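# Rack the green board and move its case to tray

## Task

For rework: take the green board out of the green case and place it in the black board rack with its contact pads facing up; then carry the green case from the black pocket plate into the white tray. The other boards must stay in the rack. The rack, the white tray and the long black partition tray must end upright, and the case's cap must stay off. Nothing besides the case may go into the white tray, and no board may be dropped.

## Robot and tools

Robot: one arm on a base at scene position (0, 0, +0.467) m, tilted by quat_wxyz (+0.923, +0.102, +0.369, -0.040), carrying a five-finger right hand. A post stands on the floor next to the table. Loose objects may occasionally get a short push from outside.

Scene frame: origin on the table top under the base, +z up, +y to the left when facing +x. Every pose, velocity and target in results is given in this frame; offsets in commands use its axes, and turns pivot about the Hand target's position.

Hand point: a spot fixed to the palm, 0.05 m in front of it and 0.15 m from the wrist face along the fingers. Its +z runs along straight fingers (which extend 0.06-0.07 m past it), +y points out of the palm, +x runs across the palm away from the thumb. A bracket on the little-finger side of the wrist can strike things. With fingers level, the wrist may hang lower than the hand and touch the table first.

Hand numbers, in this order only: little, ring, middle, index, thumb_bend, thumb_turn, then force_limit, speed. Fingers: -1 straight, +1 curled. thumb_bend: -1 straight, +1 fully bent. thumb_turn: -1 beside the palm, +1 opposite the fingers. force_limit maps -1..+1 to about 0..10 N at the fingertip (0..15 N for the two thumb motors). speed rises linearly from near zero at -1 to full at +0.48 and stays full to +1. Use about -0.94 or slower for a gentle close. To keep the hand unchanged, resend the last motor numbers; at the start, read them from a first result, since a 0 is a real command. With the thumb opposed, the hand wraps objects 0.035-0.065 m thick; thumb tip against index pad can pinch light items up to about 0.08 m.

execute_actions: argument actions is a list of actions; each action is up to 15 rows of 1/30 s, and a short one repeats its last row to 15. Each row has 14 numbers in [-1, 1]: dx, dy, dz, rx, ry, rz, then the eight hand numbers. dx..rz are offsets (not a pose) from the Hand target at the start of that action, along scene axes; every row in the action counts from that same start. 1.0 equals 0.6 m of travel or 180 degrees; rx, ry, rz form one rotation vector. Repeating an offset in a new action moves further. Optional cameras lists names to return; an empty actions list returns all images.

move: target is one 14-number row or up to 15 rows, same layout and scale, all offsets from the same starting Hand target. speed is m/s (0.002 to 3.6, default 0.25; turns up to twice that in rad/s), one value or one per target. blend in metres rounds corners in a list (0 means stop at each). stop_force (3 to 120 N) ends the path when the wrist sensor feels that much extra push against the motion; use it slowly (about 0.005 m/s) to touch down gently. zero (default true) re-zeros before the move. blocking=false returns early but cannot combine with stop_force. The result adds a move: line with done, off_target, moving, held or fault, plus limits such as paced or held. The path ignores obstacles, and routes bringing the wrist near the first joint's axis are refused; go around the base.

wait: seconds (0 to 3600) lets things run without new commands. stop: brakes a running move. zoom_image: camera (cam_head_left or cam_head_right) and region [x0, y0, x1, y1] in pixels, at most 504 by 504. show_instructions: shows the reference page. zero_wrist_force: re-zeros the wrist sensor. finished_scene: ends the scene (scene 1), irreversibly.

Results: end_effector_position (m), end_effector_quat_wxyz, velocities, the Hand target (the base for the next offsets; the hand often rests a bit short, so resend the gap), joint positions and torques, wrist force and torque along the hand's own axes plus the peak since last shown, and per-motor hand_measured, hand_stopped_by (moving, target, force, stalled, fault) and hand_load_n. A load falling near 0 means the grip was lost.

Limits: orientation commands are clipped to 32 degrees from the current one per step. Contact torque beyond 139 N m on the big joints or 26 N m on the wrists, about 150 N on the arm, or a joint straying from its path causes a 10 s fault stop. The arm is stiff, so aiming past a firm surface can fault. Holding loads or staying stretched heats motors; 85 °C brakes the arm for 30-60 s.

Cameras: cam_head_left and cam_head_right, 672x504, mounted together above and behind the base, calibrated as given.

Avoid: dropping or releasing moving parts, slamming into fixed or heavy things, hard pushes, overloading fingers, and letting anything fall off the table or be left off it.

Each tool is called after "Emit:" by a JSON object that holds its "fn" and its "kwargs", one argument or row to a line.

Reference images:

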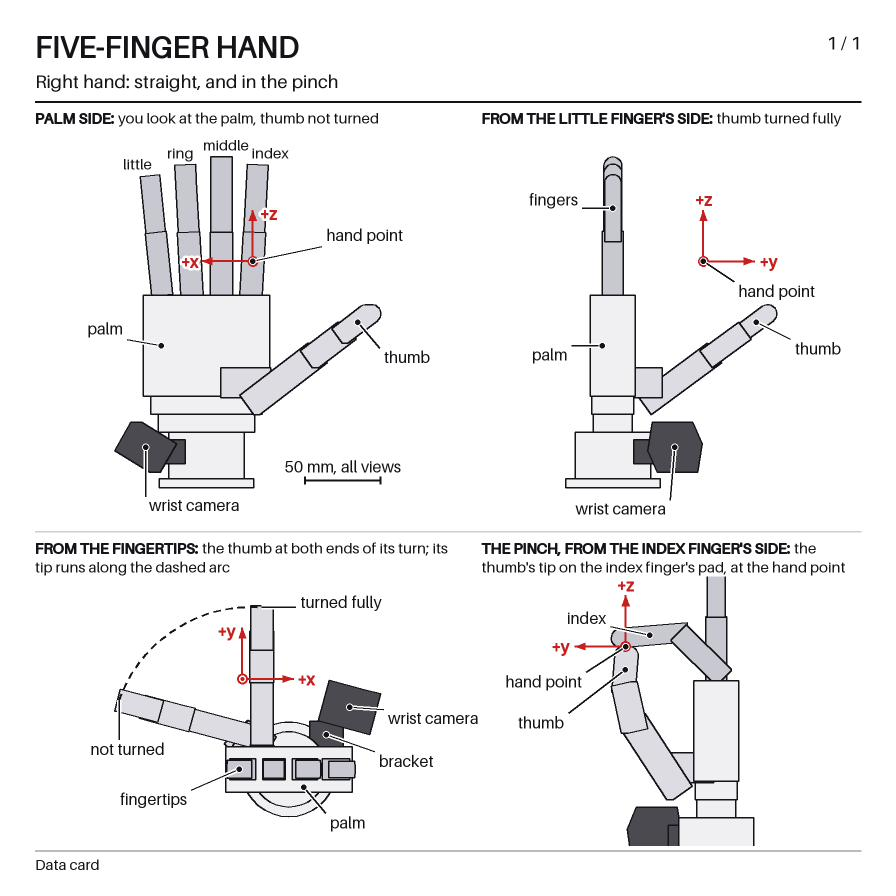

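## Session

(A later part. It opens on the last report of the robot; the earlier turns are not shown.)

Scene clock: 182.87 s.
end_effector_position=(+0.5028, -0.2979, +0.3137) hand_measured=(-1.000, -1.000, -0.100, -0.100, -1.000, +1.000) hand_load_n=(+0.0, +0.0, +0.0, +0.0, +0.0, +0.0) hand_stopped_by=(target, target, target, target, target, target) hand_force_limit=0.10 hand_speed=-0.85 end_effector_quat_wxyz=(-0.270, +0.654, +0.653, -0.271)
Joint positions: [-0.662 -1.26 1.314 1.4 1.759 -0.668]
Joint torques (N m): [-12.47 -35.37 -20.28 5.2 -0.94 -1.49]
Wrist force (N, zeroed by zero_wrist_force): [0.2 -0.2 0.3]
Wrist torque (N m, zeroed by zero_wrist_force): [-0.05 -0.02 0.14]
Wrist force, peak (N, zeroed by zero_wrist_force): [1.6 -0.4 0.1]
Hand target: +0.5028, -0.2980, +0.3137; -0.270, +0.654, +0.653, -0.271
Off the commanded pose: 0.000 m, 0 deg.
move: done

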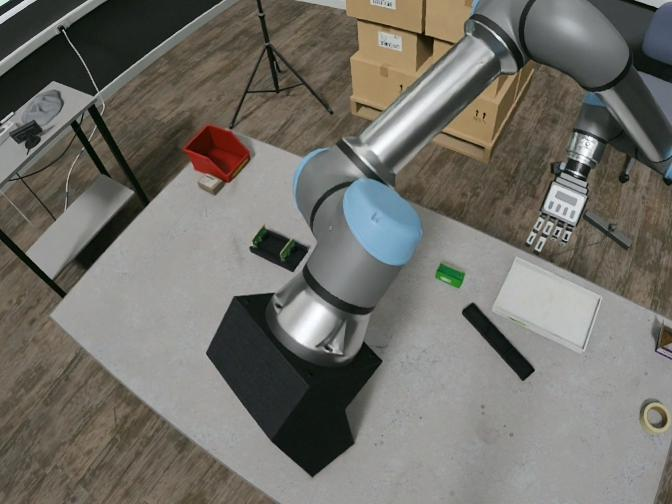

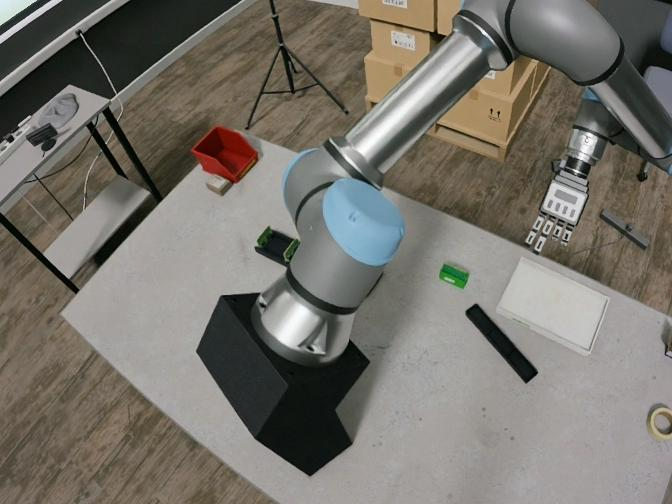

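Emit:
{"fn": "move", "kwargs": {
  "target": [
    [-0.0713, 0.35, -0.15, 0, 0.1389, 0, -1, -1, 0.02, 0.08, -0.23, 1, -0.4, -0.5]
  ],
  "speed": 0.2,
  "cameras": ["all"]
}}

Emit:
{"fn": "zoom_image", "kwargs": {
  "camera": "cam_head_left",
  "region": [410, 130, 570, 300]
}}

Emit:
{"fn": "zoom_image", "kwargs": {
  "camera": "cam_head_right",
  "region": [410, 130, 570, 300]
}}

Scene clock: 195.20 s.
end_effector_position=(+0.4601, -0.0880, +0.2237) hand_measured=(-1.000, -1.000, +0.020, +0.080, -0.230, +1.000) hand_load_n=(-0.5, +0.0, +0.0, +0.0, +0.0, +0.0) hand_stopped_by=(target, target, target, target, target, target) hand_force_limit=-0.40 hand_speed=-0.50 end_effector_quat_wxyz=(-0.405, +0.580, +0.579, -0.406)
Joint positions: [-0.188 -0.893 1.256 1.637 1.849 -0.073]
Joint torques (N m): [23.92 -37.51 -16.99 4.75 -1.37 1]
Wrist force (N, zeroed by zero_wrist_force): [0.6 0.0 0.0]
Wrist torque (N m, zeroed by zero_wrist_force): [0.06 -0.10 -0.01]
Wrist force, peak (N, zeroed by zero_wrist_force): [1.8 0.1 0.4]
Hand target: +0.4600, -0.0880, +0.2237; -0.405, +0.580, +0.579, -0.406
Off the commanded pose: 0.000 m, 0 deg.
move: done

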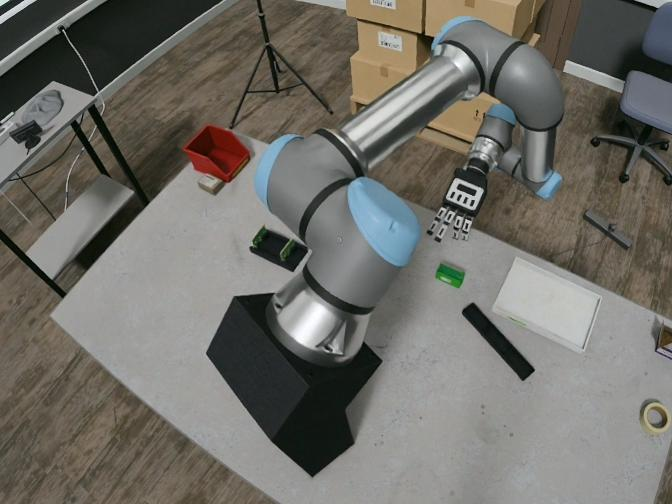

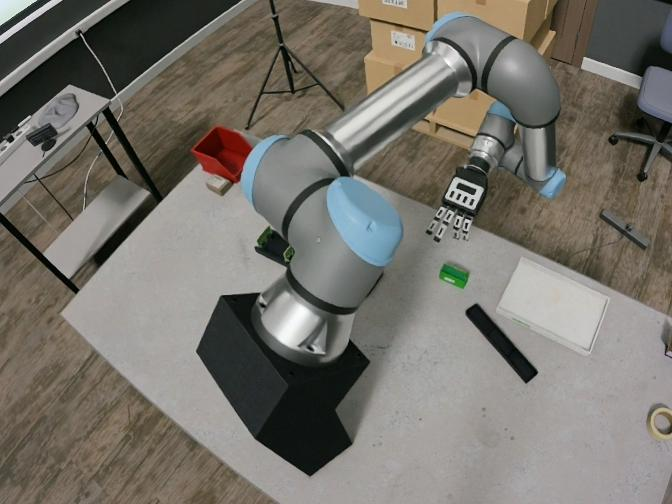

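Scaled by 2.965 from the camera's image (finer frame: 960x720).

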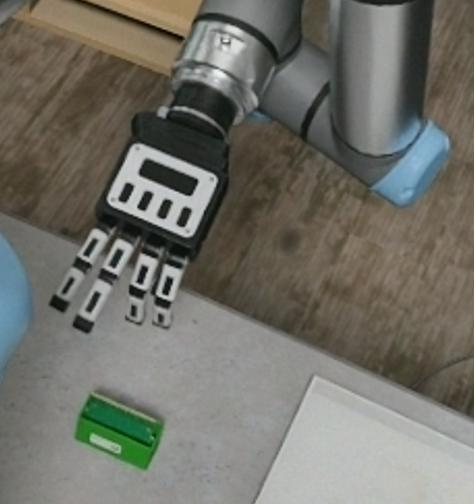

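Scaled by 2.965 from the camera's image (finer frame: 960x720).

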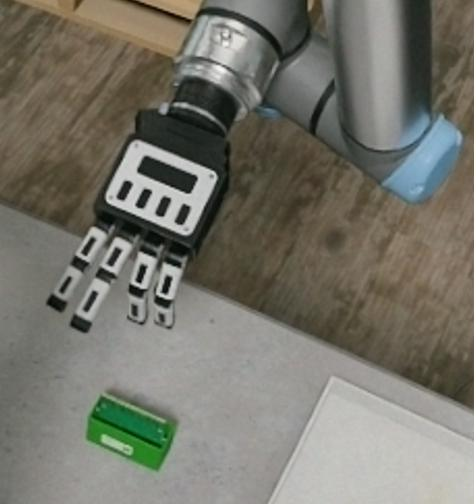

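Emit:
{"fn": "move", "kwargs": {
  "target": [0, 0, -0.2312, 0, 0, 0, -1, -1, 0.02, 0.08, -0.23, 1, -0.4, -0.5],
  "speed": 0.12
}}

Emit:
{"fn": "zero_wrist_force", "kwargs": {

}}

Emit:
{"fn": "move", "kwargs": {
  "target": [0, 0, -0.052, 0, 0, 0, -1, -1, 0.02, 0.08, -0.23, 1, -0.4, -0.5],
  "speed": 0.008,
  "stop_force": 3,
  "cameras": ["all"]
}}

Emit:
{"fn": "zoom_image", "kwargs": {
  "camera": "cam_head_left",
  "region": [410, 210, 500, 300]
}}

Emit:
{"fn": "zoom_image", "kwargs": {
  "camera": "cam_head_right",
  "region": [410, 210, 500, 300]
}}

Scene clock: 197.60 s.
end_effector_position=(+0.4600, -0.0880, +0.0850) hand_measured=(-1.000, -1.000, +0.020, +0.080, -0.230, +1.000) hand_load_n=(+0.0, +0.0, +0.0, +0.0, +0.0, +0.5) hand_stopped_by=(target, target, target, target, target, target) hand_force_limit=-0.40 hand_speed=-0.50 end_effector_quat_wxyz=(-0.405, +0.580, +0.579, -0.406)
Joint positions: [-0.194 -0.556 0.896 1.659 1.851 -0.078]
Joint torques (N m): [4.07 -34.98 -14.84 4.67 1.28 1.02]
Wrist force (N, zeroed by zero_wrist_force): [0.5 -0.2 0.4]
Wrist torque (N m, zeroed by zero_wrist_force): [-0.01 -0.06 0.11]
Wrist force, peak (N, zeroed by zero_wrist_force): [0.5 0.6 0.6]
Hand target: +0.4600, -0.0880, +0.0850; -0.405, +0.580, +0.579, -0.406
Off the commanded pose: 0.000 m, 0 deg.
move: done

Wrist force sensor zeroed.

Scene clock: 202.37 s.
end_effector_position=(+0.4600, -0.0880, +0.0553) hand_measured=(-1.000, -1.000, +0.020, +0.080, -0.230, +1.000) hand_load_n=(+0.0, +0.0, +0.0, +0.0, +0.0, +0.0) hand_stopped_by=(target, target, target, target, target, target) hand_force_limit=-0.40 hand_speed=-0.50 end_effector_quat_wxyz=(-0.405, +0.580, +0.579, -0.406)
Joint positions: [-0.195 -0.472 0.785 1.686 1.852 -0.079]
Joint torques (N m): [2.71 -52.09 -0.12 -0.41 0.39 -1.2]
Wrist force (N, zeroed by zero_wrist_force): [0.0 -2.4 -0.9]
Wrist torque (N m, zeroed by zero_wrist_force): [-0.05 0.04 -0.05]
Wrist force, peak (N, zeroed by zero_wrist_force): [-0.1 -6.9 -1.8]
Hand target: +0.4600, -0.0880, +0.0553; -0.405, +0.580, +0.579, -0.406 (not the last commanded pose)
Off the commanded pose: 0.002 m, 0 deg.
move: contact

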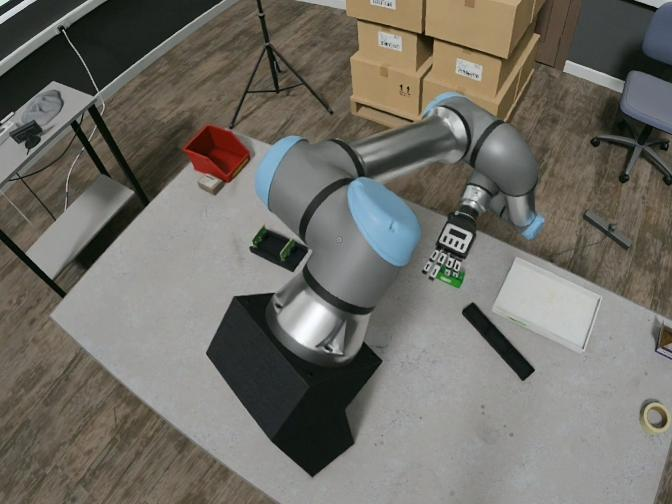

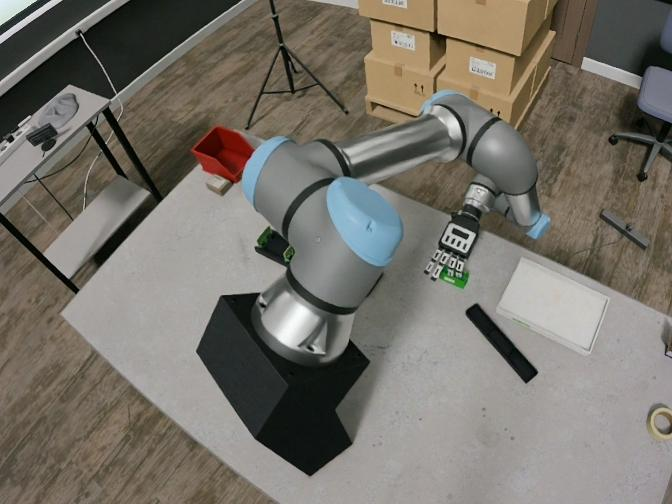

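Scaled by 5.600 from the camera's image (finer frame: 960x720).

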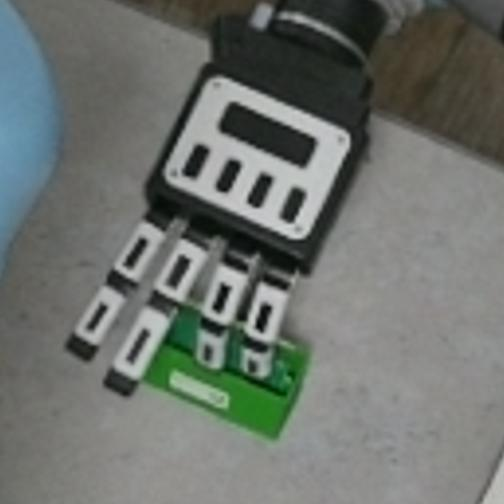

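Scaled by 5.600 from the camera's image (finer frame: 960x720).

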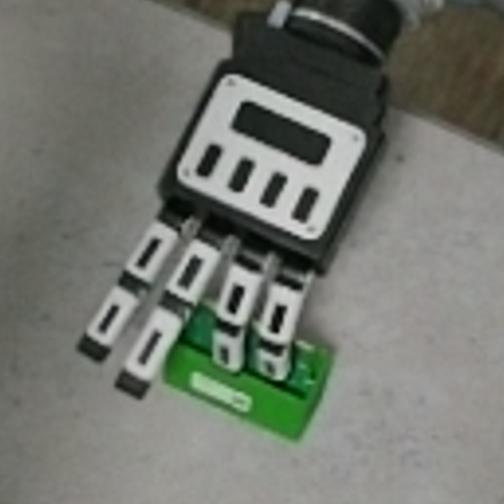

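Emit:
{"fn": "move", "kwargs": {
  "target": [
    [0, 0, 0.025, 0, 0, 0, -1, -1, 0.02, 0.08, -0.23, 1, -0.4, -0.5],
    [-0.0033, 0, 0.025, 0, -0.0694, 0, -1, -1, 0.06, 0.12, -0.23, 1, -0.4, -0.5]
  ],
  "speed": 0.05
}}

Emit:
{"fn": "zero_wrist_force", "kwargs": {

}}

Emit:
{"fn": "move", "kwargs": {
  "target": [0, 0, -0.0273, 0, 0, 0, -1, -1, 0.06, 0.12, -0.23, 1, -0.4, -0.5],
  "speed": 0.006,
  "stop_force": 3,
  "cameras": ["all"]
}}

Emit:
{"fn": "zoom_image", "kwargs": {
  "camera": "cam_head_left",
  "region": [420, 240, 480, 300]
}}

Emit:
{"fn": "zoom_image", "kwargs": {
  "camera": "cam_head_right",
  "region": [420, 240, 480, 300]
}}

Scene clock: 207.63 s.
end_effector_position=(+0.4581, -0.0880, +0.0703) hand_measured=(-1.000, -1.000, +0.060, +0.120, -0.230, +1.000) hand_load_n=(+0.0, +0.0, +0.0, +0.0, +0.0, +0.0) hand_stopped_by=(target, target, target, target, target, target) hand_force_limit=-0.40 hand_speed=-0.50 end_effector_quat_wxyz=(-0.340, +0.620, +0.619, -0.341)
Joint positions: [-0.211 -0.68 1.093 1.357 1.831 -0.155]
Joint torques (N m): [-0.89 -51.45 1.69 0.45 -1.34 -1.64]
Wrist force (N, zeroed by zero_wrist_force): [0.2 -0.2 0.0]
Wrist torque (N m, zeroed by zero_wrist_force): [-0.10 -0.03 0.04]
Wrist force, peak (N, zeroed by zero_wrist_force): [-0.2 -2.6 -1.1]
Hand target: +0.4581, -0.0880, +0.0703; -0.340, +0.620, +0.619, -0.341
Off the commanded pose: 0.000 m, 0 deg.
move: done

Wrist force sensor zeroed.

Scene clock: 211.17 s.
end_effector_position=(+0.4581, -0.0880, +0.0539) hand_measured=(-1.000, -1.000, +0.060, +0.120, -0.230, +1.000) hand_load_n=(+0.0, +0.0, +0.0, +0.0, +0.0, +0.5) hand_stopped_by=(target, target, target, target, target, target) hand_force_limit=-0.40 hand_speed=-0.50 end_effector_quat_wxyz=(-0.340, +0.620, +0.619, -0.341)
Joint positions: [-0.211 -0.639 1.046 1.363 1.831 -0.156]
Joint torques (N m): [-1.04 -33.94 -15.04 5.18 0.67 -1.27]
Wrist force (N, zeroed by zero_wrist_force): [-0.1 -0.1 0.0]
Wrist torque (N m, zeroed by zero_wrist_force): [-0.01 0.02 0.01]
Wrist force, peak (N, zeroed by zero_wrist_force): [-0.1 -0.2 -0.4]
Hand target: +0.4581, -0.0880, +0.0539; -0.340, +0.620, +0.619, -0.341
Off the commanded pose: 0.000 m, 0 deg.
move: done

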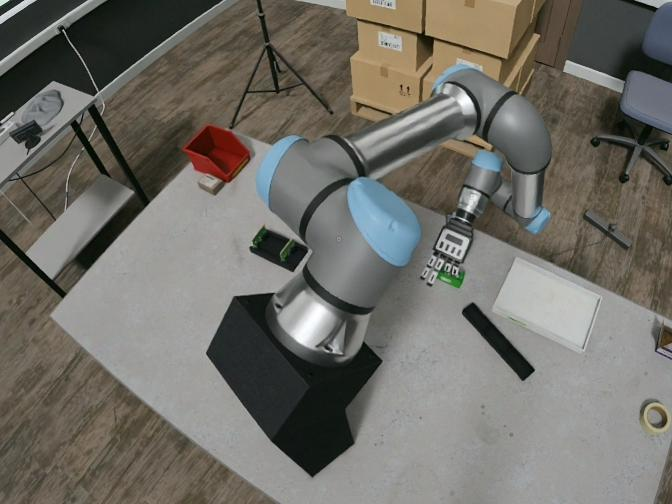

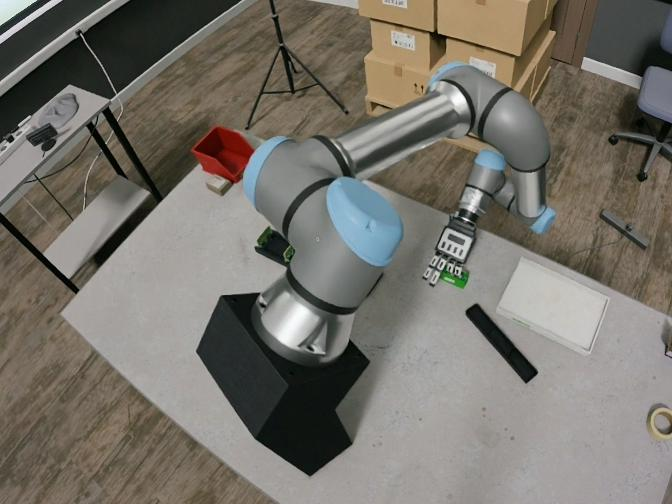

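Scaled by 8.400 from the camera's image (finer frame: 960x720).

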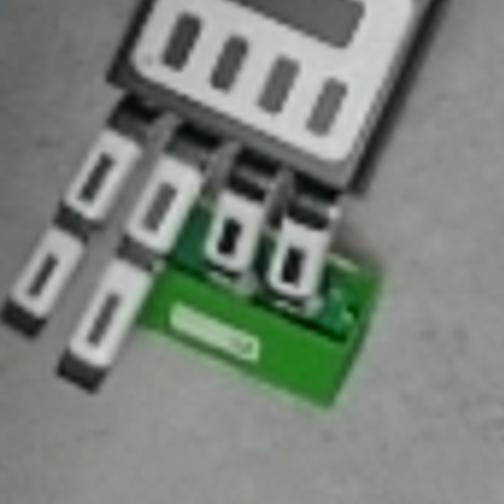

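Scaled by 8.400 from the camera's image (finer frame: 960x720).

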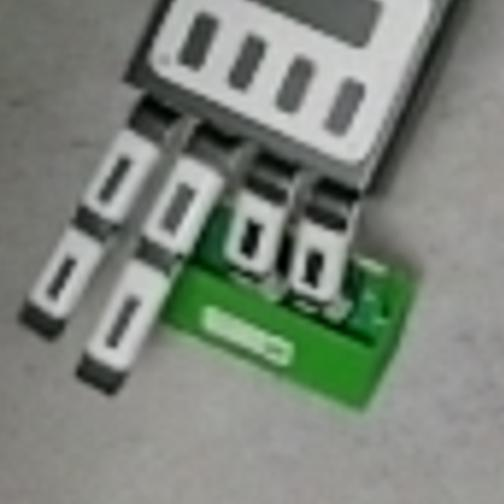

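Emit:
{"fn": "move", "kwargs": {
  "target": [0, 0, -0.003, 0, 0, 0, -1, -1, 0.06, 0.12, -0.23, 1, -0.4, -0.5],
  "speed": 0.005,
  "stop_force": 3
}}

Emit:
{"fn": "move", "kwargs": {
  "target": [0, 0, 0, 0, 0, 0, -1, -1, 0.35, 0.4, -0.23, 1, -0.75, -0.93],
  "speed": 0.05
}}

Scene clock: 213.00 s.
end_effector_position=(+0.4581, -0.0880, +0.0521) hand_measured=(-1.000, -1.000, +0.060, +0.120, -0.230, +1.000) hand_load_n=(+0.0, +0.0, +0.0, +0.0, +0.0, +0.0) hand_stopped_by=(target, target, target, target, target, target) hand_force_limit=-0.40 hand_speed=-0.50 end_effector_quat_wxyz=(-0.340, +0.620, +0.619, -0.341)
Joint positions: [-0.211 -0.635 1.04 1.364 1.831 -0.156]
Joint torques (N m): [-0.11 -34.86 -14.91 5.08 0.77 -1.53]
Wrist force (N, zeroed by zero_wrist_force): [-0.1 -0.1 0.0]
Wrist torque (N m, zeroed by zero_wrist_force): [-0.02 0.02 0.00]
Wrist force, peak (N, zeroed by zero_wrist_force): [0.1 -0.3 0.0]
Hand target: +0.4581, -0.0880, +0.0521; -0.340, +0.620, +0.619, -0.341
Off the commanded pose: 0.000 m, 0 deg.
move: done

Scene clock: 214.07 s.
end_effector_position=(+0.4581, -0.0880, +0.0521) hand_measured=(-1.000, -1.000, +0.216, +0.270, -0.230, +1.000) hand_load_n=(+0.0, +0.0, +1.5, +3.0, +1.0, +0.0) hand_stopped_by=(target, target, force, force, target, target) hand_force_limit=-0.75 hand_speed=-0.93 end_effector_quat_wxyz=(-0.340, +0.620, +0.619, -0.341)
Joint positions: [-0.211 -0.635 1.04 1.364 1.831 -0.156]
Joint torques (N m): [-0.52 -35.52 -14.52 4.95 0.82 -1.37]
Wrist force (N, zeroed by zero_wrist_force): [-0.1 -0.1 -0.2]
Wrist torque (N m, zeroed by zero_wrist_force): [0.01 0.03 0.00]
Wrist force, peak (N, zeroed by zero_wrist_force): [-0.2 -0.4 0.2]
Hand target: +0.4581, -0.0880, +0.0521; -0.340, +0.620, +0.619, -0.341
Off the commanded pose: 0.000 m, 0 deg.
move: done

Emit:
{"fn": "move", "kwargs": {
  "target": [0, 0, 0, 0, 0, 0, -1, -1, 0.4, 0.45, -0.23, 1, 0.0, -0.93],
  "speed": 0.05,
  "cameras": ["all"]
}}

Emit:
{"fn": "zoom_image", "kwargs": {
  "camera": "cam_head_left",
  "region": [420, 240, 480, 300]
}}

Scene clock: 215.30 s.
end_effector_position=(+0.4581, -0.0880, +0.0521) hand_measured=(-1.000, -1.000, +0.234, +0.280, -0.230, +1.000) hand_load_n=(+0.0, +0.0, +5.5, +5.0, +3.0, +0.0) hand_stopped_by=(target, target, force, force, target, target) hand_force_limit=0.00 hand_speed=-0.93 end_effector_quat_wxyz=(-0.340, +0.620, +0.619, -0.341)
Joint positions: [-0.211 -0.635 1.04 1.364 1.831 -0.156]
Joint torques (N m): [-1.05 -35.52 -13.65 4.76 0.77 -1.12]
Wrist force (N, zeroed by zero_wrist_force): [0.0 -0.5 -0.1]
Wrist torque (N m, zeroed by zero_wrist_force): [-0.04 0.01 0.01]
Wrist force, peak (N, zeroed by zero_wrist_force): [0.0 -0.8 -0.3]
Hand target: +0.4581, -0.0880, +0.0521; -0.340, +0.620, +0.619, -0.341
Off the commanded pose: 0.000 m, 0 deg.
move: done

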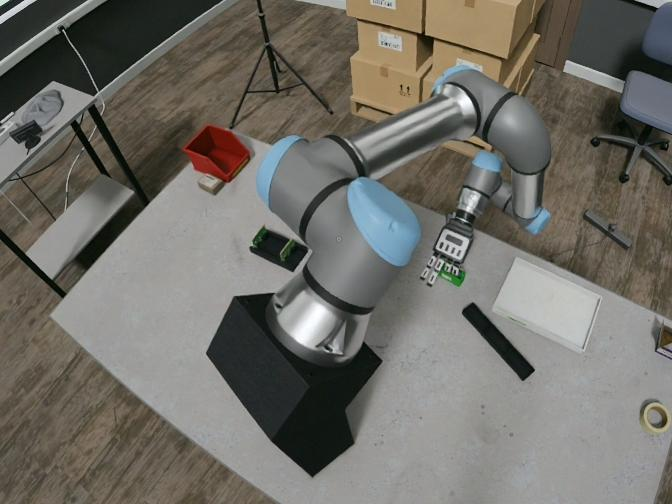

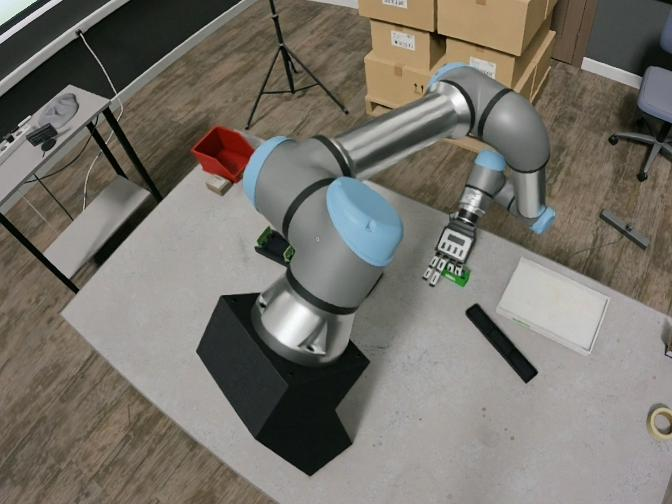

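Scaled by 8.400 from the camera's image (finer frame: 960x720).

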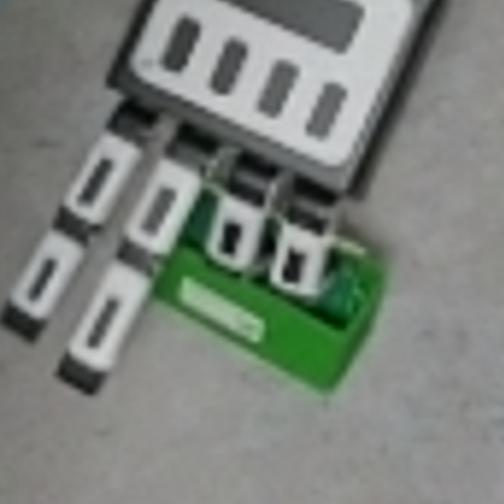

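Emit:
{"fn": "move", "kwargs": {
  "target": [0, 0, 0.033, 0, 0, 0, -1, -1, 0.4, 0.45, -0.23, 1, 0.0, -0.93],
  "speed": 0.01,
  "cameras": ["all"]
}}

Emit:
{"fn": "zoom_image", "kwargs": {
  "camera": "cam_head_left",
  "region": [420, 240, 480, 300]
}}

Emit:
{"fn": "zoom_image", "kwargs": {
  "camera": "cam_head_right",
  "region": [420, 240, 480, 300]
}}

Scene clock: 218.00 s.
end_effector_position=(+0.4581, -0.0880, +0.0719) hand_measured=(-1.000, -1.000, +0.234, +0.280, -0.230, +1.000) hand_load_n=(+0.0, +0.0, +4.0, +5.5, +2.5, +0.0) hand_stopped_by=(target, target, force, force, target, target) hand_force_limit=0.00 hand_speed=-0.93 end_effector_quat_wxyz=(-0.340, +0.620, +0.619, -0.341)
Joint positions: [-0.211 -0.684 1.097 1.357 1.831 -0.155]
Joint torques (N m): [22.01 -52.48 2.2 0.52 -1.4 1.01]
Wrist force (N, zeroed by zero_wrist_force): [0.1 0.2 0.4]
Wrist torque (N m, zeroed by zero_wrist_force): [-0.01 -0.02 -0.01]
Wrist force, peak (N, zeroed by zero_wrist_force): [-0.1 -0.9 -0.2]
Hand target: +0.4581, -0.0880, +0.0719; -0.340, +0.620, +0.619, -0.341
Off the commanded pose: 0.000 m, 0 deg.
move: done

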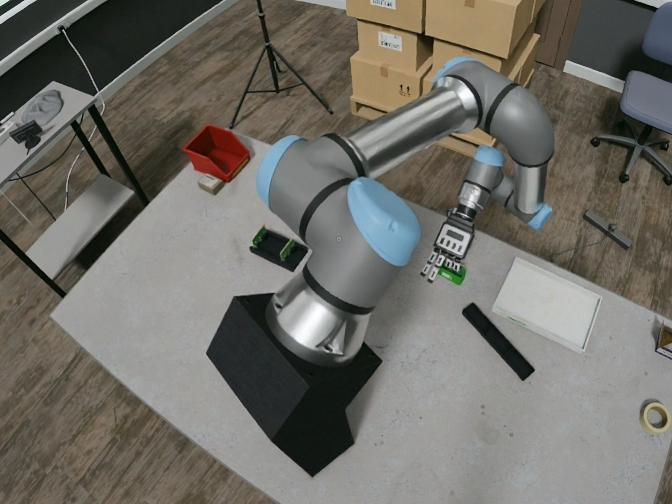

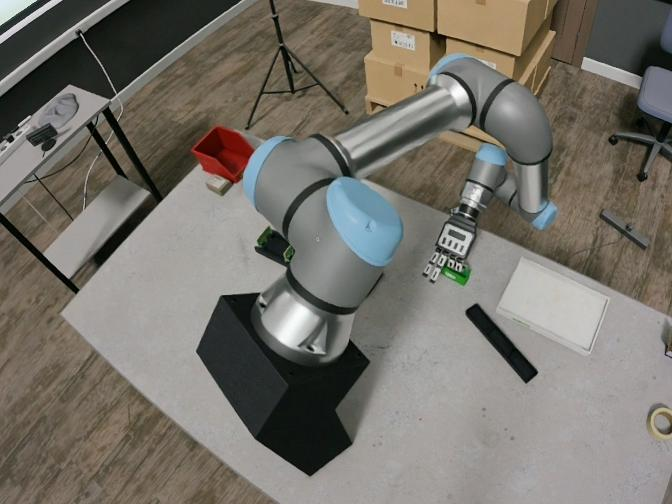

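Scaled by 8.400 from the camera's image (finer frame: 960x720).

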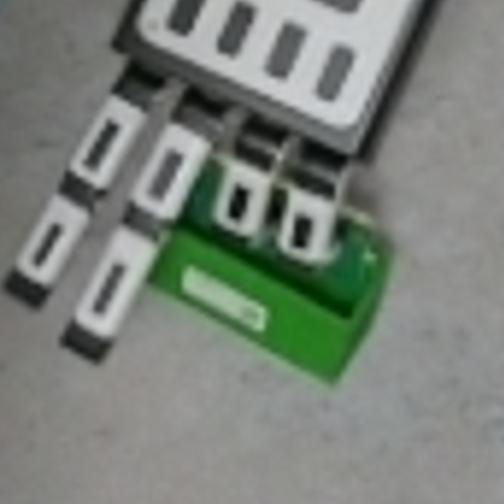

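Scaled by 8.400 from the camera's image (finer frame: 960x720).

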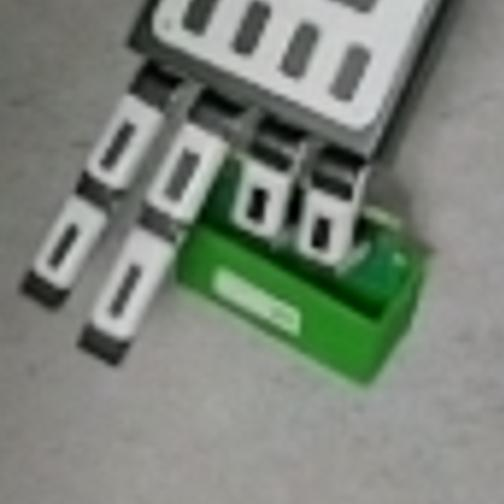

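Emit:
{"fn": "move", "kwargs": {
  "target": [0, 0, 0.06, 0, 0, 0, -1, -1, 0.4, 0.45, -0.23, 1, 0.0, -0.93],
  "speed": 0.015,
  "cameras": ["all"]
}}

Emit:
{"fn": "zoom_image", "kwargs": {
  "camera": "cam_head_left",
  "region": [420, 220, 490, 300]
}}

Emit:
{"fn": "zoom_image", "kwargs": {
  "camera": "cam_head_right",
  "region": [420, 220, 490, 300]
}}

Scene clock: 221.10 s.
end_effector_position=(+0.4581, -0.0880, +0.1079) hand_measured=(-1.000, -1.000, +0.234, +0.280, -0.230, +1.000) hand_load_n=(+0.0, +0.0, +4.0, +5.5, +2.5, +0.0) hand_stopped_by=(target, target, force, force, target, target) hand_force_limit=0.00 hand_speed=-0.93 end_effector_quat_wxyz=(-0.340, +0.620, +0.619, -0.341)
Joint positions: [-0.21 -0.77 1.189 1.351 1.831 -0.155]
Joint torques (N m): [21.72 -53.33 1.95 0.74 -1.38 0.9]
Wrist force (N, zeroed by zero_wrist_force): [0.0 0.2 -0.1]
Wrist torque (N m, zeroed by zero_wrist_force): [0.03 0.00 -0.08]
Wrist force, peak (N, zeroed by zero_wrist_force): [0.3 0.5 -0.2]
Hand target: +0.4581, -0.0880, +0.1079; -0.340, +0.620, +0.619, -0.341
Off the commanded pose: 0.000 m, 0 deg.
move: done

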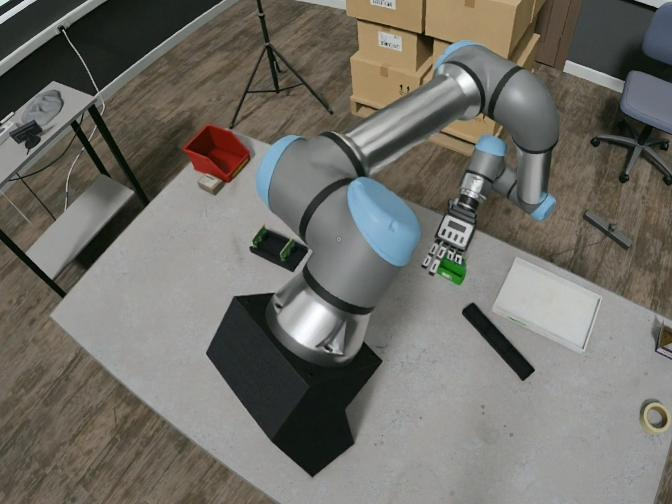

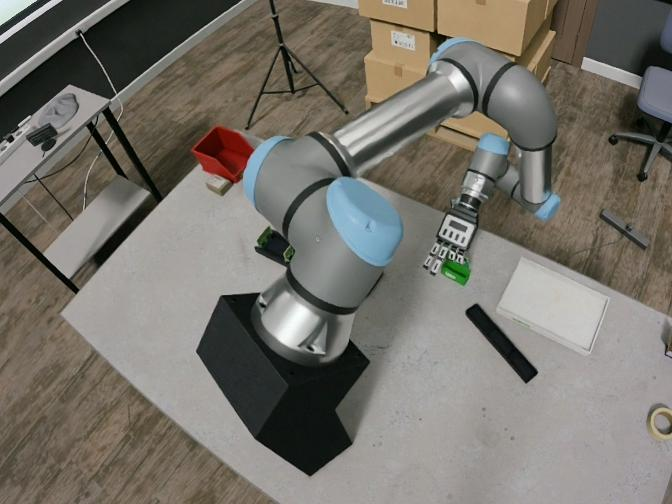

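Scaled by 6.300 from the camera's image (finer frame: 960x720).

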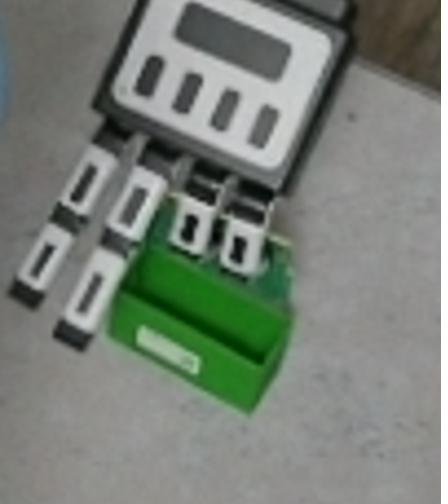

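Scaled by 6.300 from the camera's image (finer frame: 960x720).

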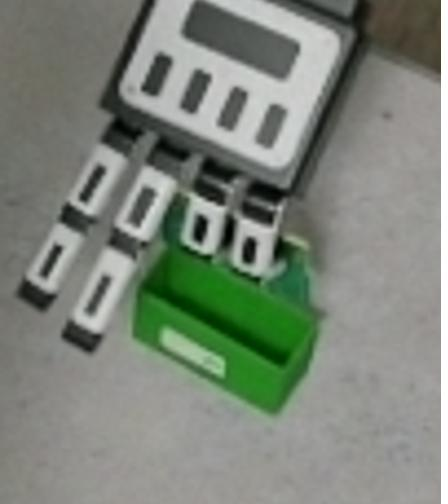

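Emit:
{"fn": "move", "kwargs": {
  "target": [
    [0, 0, 0.2, 0, 0, 0, -1, -1, 0.4, 0.45, -0.23, 1, 0.0, -0.93],
    [-0.2635, -0.4033, 0.6535, 0, 0.1944, 0, -1, -1, 0.4, 0.45, -0.23, 1, 0.0, -0.93]
  ],
  "speed": 0.15,
  "blend": [0.03, 0],
  "cameras": ["all"]
}}

Scene clock: 226.87 s.
end_effector_position=(+0.3000, -0.3299, +0.5000) hand_measured=(-1.000, -1.000, +0.234, +0.280, -0.230, +1.000) hand_load_n=(+0.0, +0.0, +3.5, +5.5, +2.0, +0.0) hand_stopped_by=(target, target, force, force, target, target) hand_force_limit=0.00 hand_speed=-0.93 end_effector_quat_wxyz=(+0.510, -0.489, -0.488, +0.512)
Joint positions: [-0.864 -1.36 1.708 1.759 2.299 -0.552]
Joint torques (N m): [-15.17 -43.91 -0.46 -0.17 1.79 -1.34]
Wrist force (N, zeroed by zero_wrist_force): [-0.8 1.5 -0.5]
Wrist torque (N m, zeroed by zero_wrist_force): [0.32 0.08 -0.04]
Wrist force, peak (N, zeroed by zero_wrist_force): [-0.9 1.5 -0.4]
Hand target: +0.3000, -0.3300, +0.5000; +0.510, -0.489, -0.488, +0.512
Off the commanded pose: 0.000 m, 0 deg.
move: done

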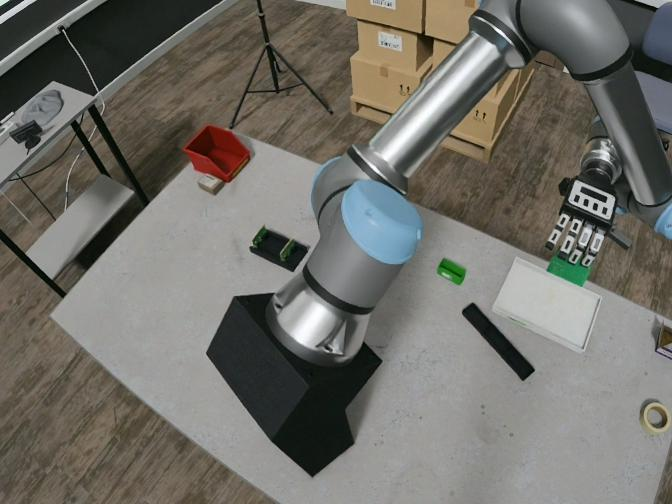

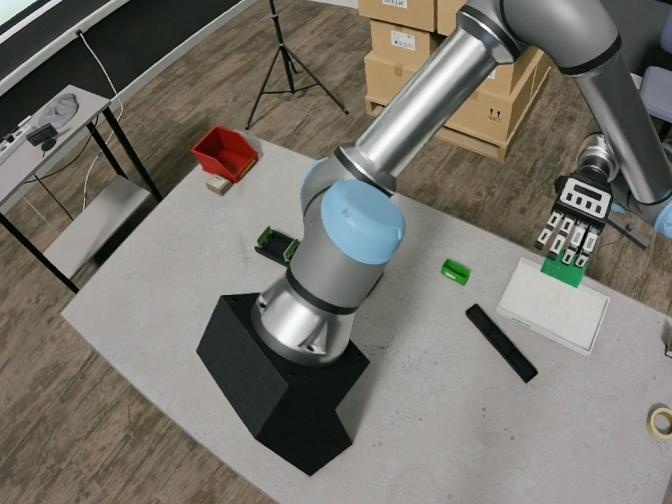

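Emit:
{"fn": "zoom_image", "kwargs": {
  "camera": "cam_head_left",
  "region": [530, 200, 620, 300]
}}

Emit:
{"fn": "zoom_image", "kwargs": {
  "camera": "cam_head_right",
  "region": [525, 200, 615, 300]
}}

Emit:
{"fn": "zoom_image", "kwargs": {
  "camera": "cam_head_left",
  "region": [425, 245, 485, 295]
}}

Scaled by 5.040 from the camera's image (finer frame: 960x720).

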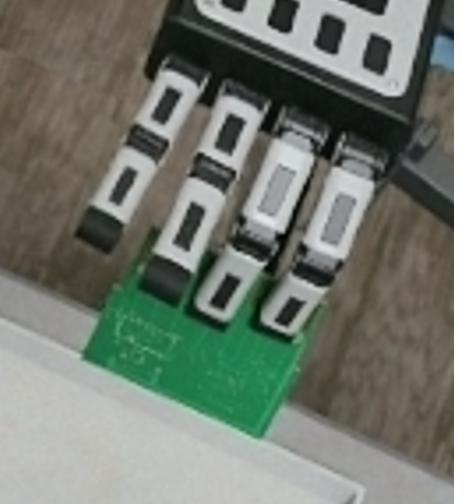

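Scaled by 5.040 from the camera's image (finer frame: 960x720).

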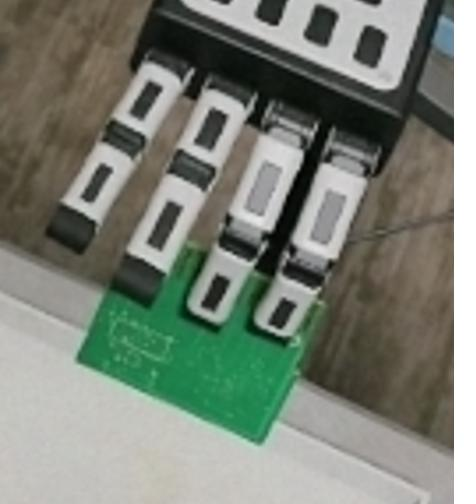

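Scaled by 8.400 from the camera's image (finer frame: 960x720).

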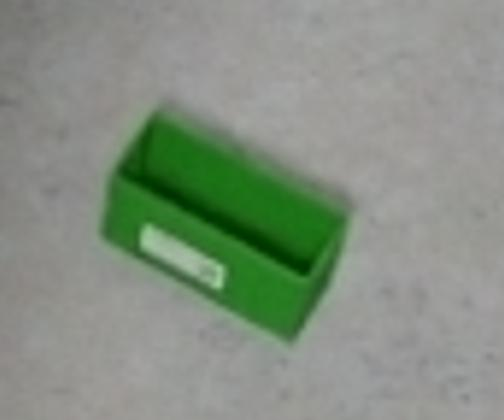

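Emit:
{"fn": "move", "kwargs": {
  "target": [0.1, 0.1, -0.05, -0.1523, -0.1523, -0.4830, -1, -1, 0.4, 0.45, -0.23, 1, 0.0, -0.93],
  "speed": 0.25
}}

Emit:
{"fn": "move", "kwargs": {
  "target": [0, -0.15, 0, -0.2490, 0.2490, -0.4538, -1, -1, 0.4, 0.45, -0.23, 1, 0.0, -0.93],
  "speed": 0.25,
  "cameras": ["all"]
}}

Scene clock: 233.40 s.
end_effector_position=(+0.3600, -0.2700, +0.4700) hand_measured=(-1.000, -1.000, +0.234, +0.280, -0.230, +1.000) hand_load_n=(+0.0, +0.0, +3.5, +6.0, +2.5, +0.0) hand_stopped_by=(target, target, force, force, target, target) hand_force_limit=0.00 hand_speed=-0.93 end_effector_quat_wxyz=(-0.481, +0.877, -0.001, -0.001)
Joint positions: [-1.516 -1.419 1.859 2.037 1.148 -0.639]
Joint torques (N m): [-25.24 -29.15 -1.75 4.23 -0.61 -1.46]
Wrist force (N, zeroed by zero_wrist_force): [-0.5 0.0 -0.4]
Wrist torque (N m, zeroed by zero_wrist_force): [0.14 0.07 -0.06]
Wrist force, peak (N, zeroed by zero_wrist_force): [-0.9 1.5 -0.6]
Hand target: +0.3600, -0.2700, +0.4700; -0.481, +0.877, -0.001, -0.001
Off the commanded pose: 0.000 m, 0 deg.
move: done

Scene clock: 237.70 s.
end_effector_position=(+0.3600, -0.3600, +0.4700) hand_measured=(-1.000, -1.000, +0.234, +0.280, -0.230, +1.000) hand_load_n=(+0.0, +0.0, +4.0, +5.5, +2.5, +0.0) hand_stopped_by=(target, target, force, force, target, target) hand_force_limit=0.00 hand_speed=-0.93 end_effector_quat_wxyz=(+0.000, +0.706, -0.708, +0.000)
Joint positions: [-1.588 -1.612 1.663 1.316 0.805 1.551]
Joint torques (N m): [1.07 -23.82 -21.62 -0.47 1.45 0.98]
Wrist force (N, zeroed by zero_wrist_force): [0.1 -0.4 0.0]
Wrist torque (N m, zeroed by zero_wrist_force): [-0.19 -0.07 -0.07]
Wrist force, peak (N, zeroed by zero_wrist_force): [0.6 -1.1 -0.1]
Hand target: +0.3600, -0.3600, +0.4700; +0.000, +0.706, -0.708, +0.000
Off the commanded pose: 0.000 m, 0 deg.
move: done

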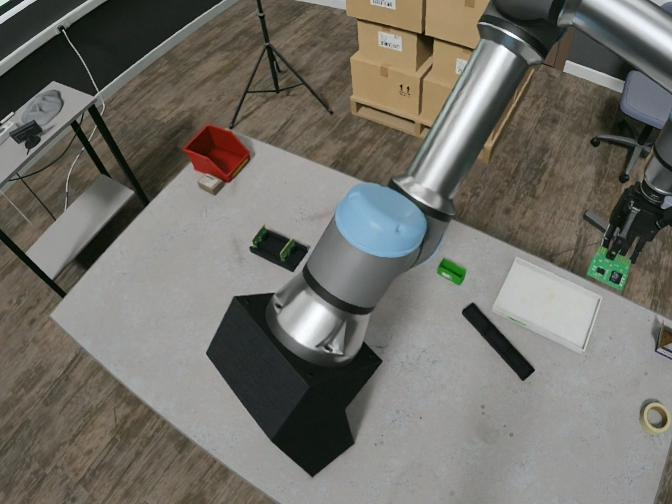

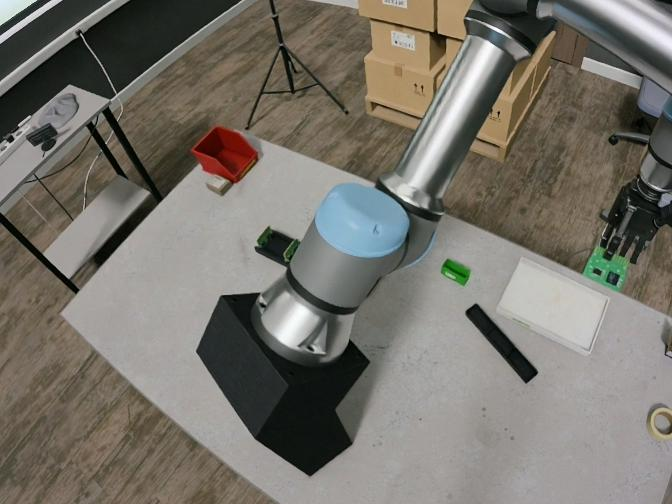

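Emit:
{"fn": "zoom_image", "kwargs": {
  "camera": "cam_head_left",
  "region": [575, 215, 655, 305]
}}

Emit:
{"fn": "zoom_image", "kwargs": {
  "camera": "cam_head_right",
  "region": [570, 215, 650, 305]
}}

Scaled by 5.600 from the camera's image (finer frame: 960x720).

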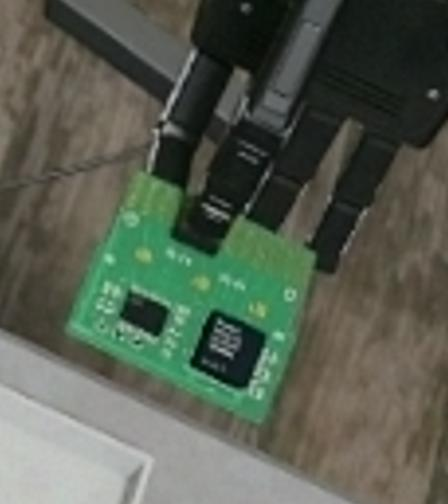

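Scaled by 5.600 from the camera's image (finer frame: 960x720).

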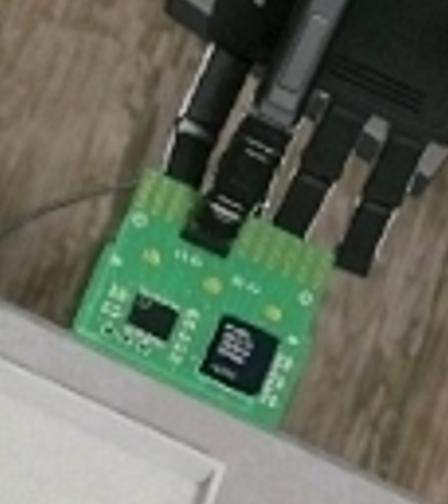

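Emit:
{"fn": "zoom_image", "kwargs": {
  "camera": "cam_head_left",
  "region": [245, 218, 313, 278]
}}

Emit:
{"fn": "zoom_image", "kwargs": {
  "camera": "cam_head_right",
  "region": [245, 218, 313, 278]
}}

Scaled by 7.412 from the camera's image (finer frame: 960x720).

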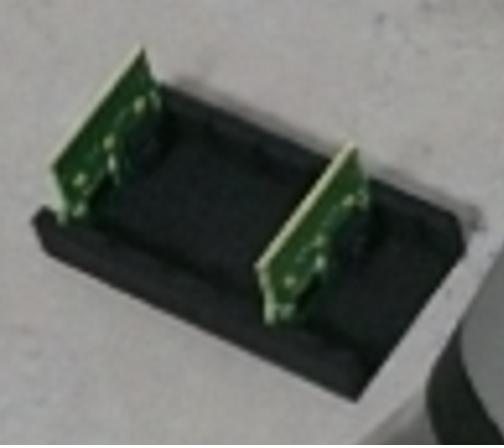

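Scaled by 7.412 from the camera's image (finer frame: 960x720).

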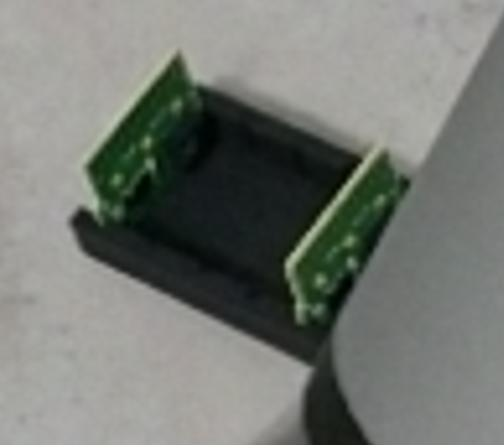

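Emit:
{"fn": "zoom_image", "kwargs": {
  "camera": "cam_head_left",
  "region": [262, 225, 290, 250]
}}

Emit:
{"fn": "zoom_image", "kwargs": {
  "camera": "cam_head_left",
  "region": [250, 240, 285, 272]
}}

Emit:
{"fn": "zoom_image", "kwargs": {
  "camera": "cam_head_left",
  "region": [280, 238, 312, 275]
}}

Scaled by 18.000 from the camera's image (finer frame: 960x720).

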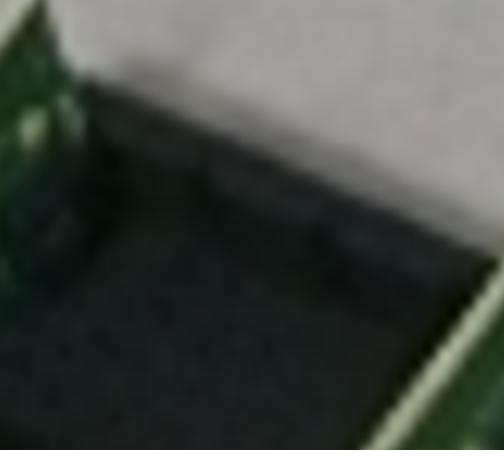

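Scaled by 14.400 from the camera's image (finer frame: 960x720).

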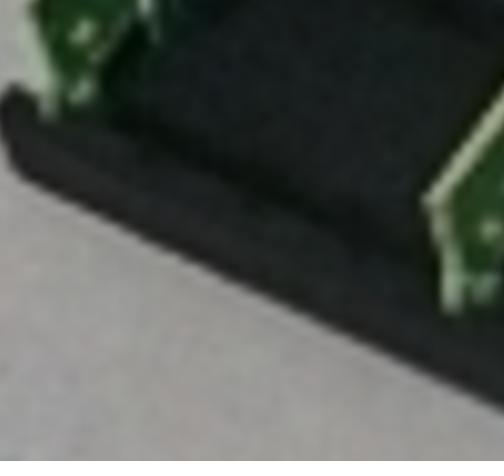

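Scaled by 13.622 from the camera's image (finer frame: 960x720).

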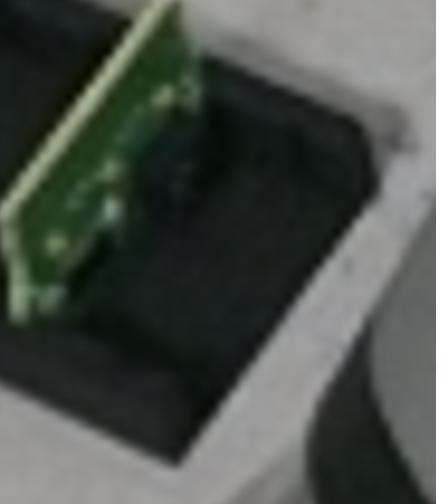

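Emit:
{"fn": "zoom_image", "kwargs": {
  "camera": "cam_head_right",
  "region": [268, 225, 298, 252]
}}

Emit:
{"fn": "zoom_image", "kwargs": {
  "camera": "cam_head_left",
  "region": [264, 226, 294, 253]
}}

Emit:
{"fn": "zoom_image", "kwargs": {
  "camera": "cam_head_right",
  "region": [252, 240, 287, 272]
}}

Scaled by 16.800 from the camera's image (finer frame: 960x720).

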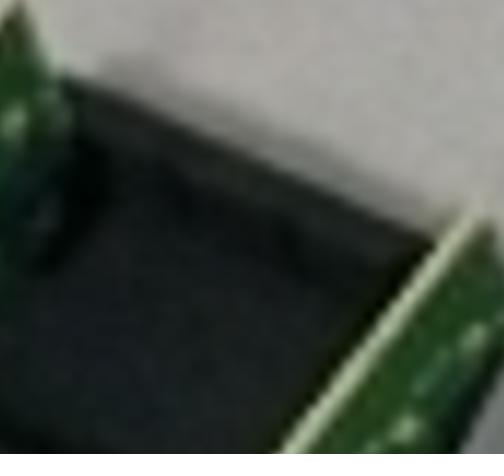

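Scaled by 16.800 from the camera's image (finer frame: 960x720).

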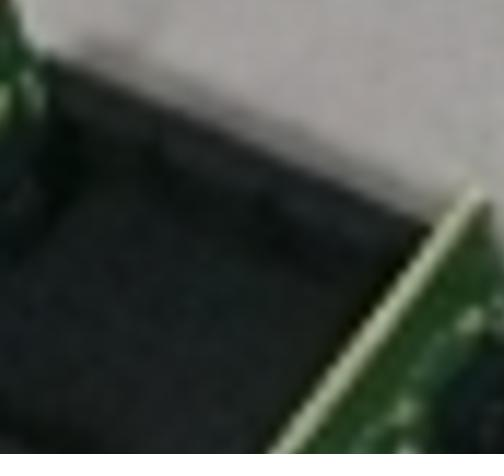

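Scaled by 14.400 from the camera's image (finer frame: 960x720).

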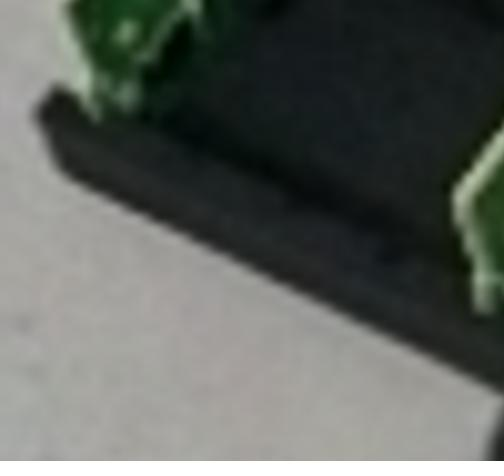

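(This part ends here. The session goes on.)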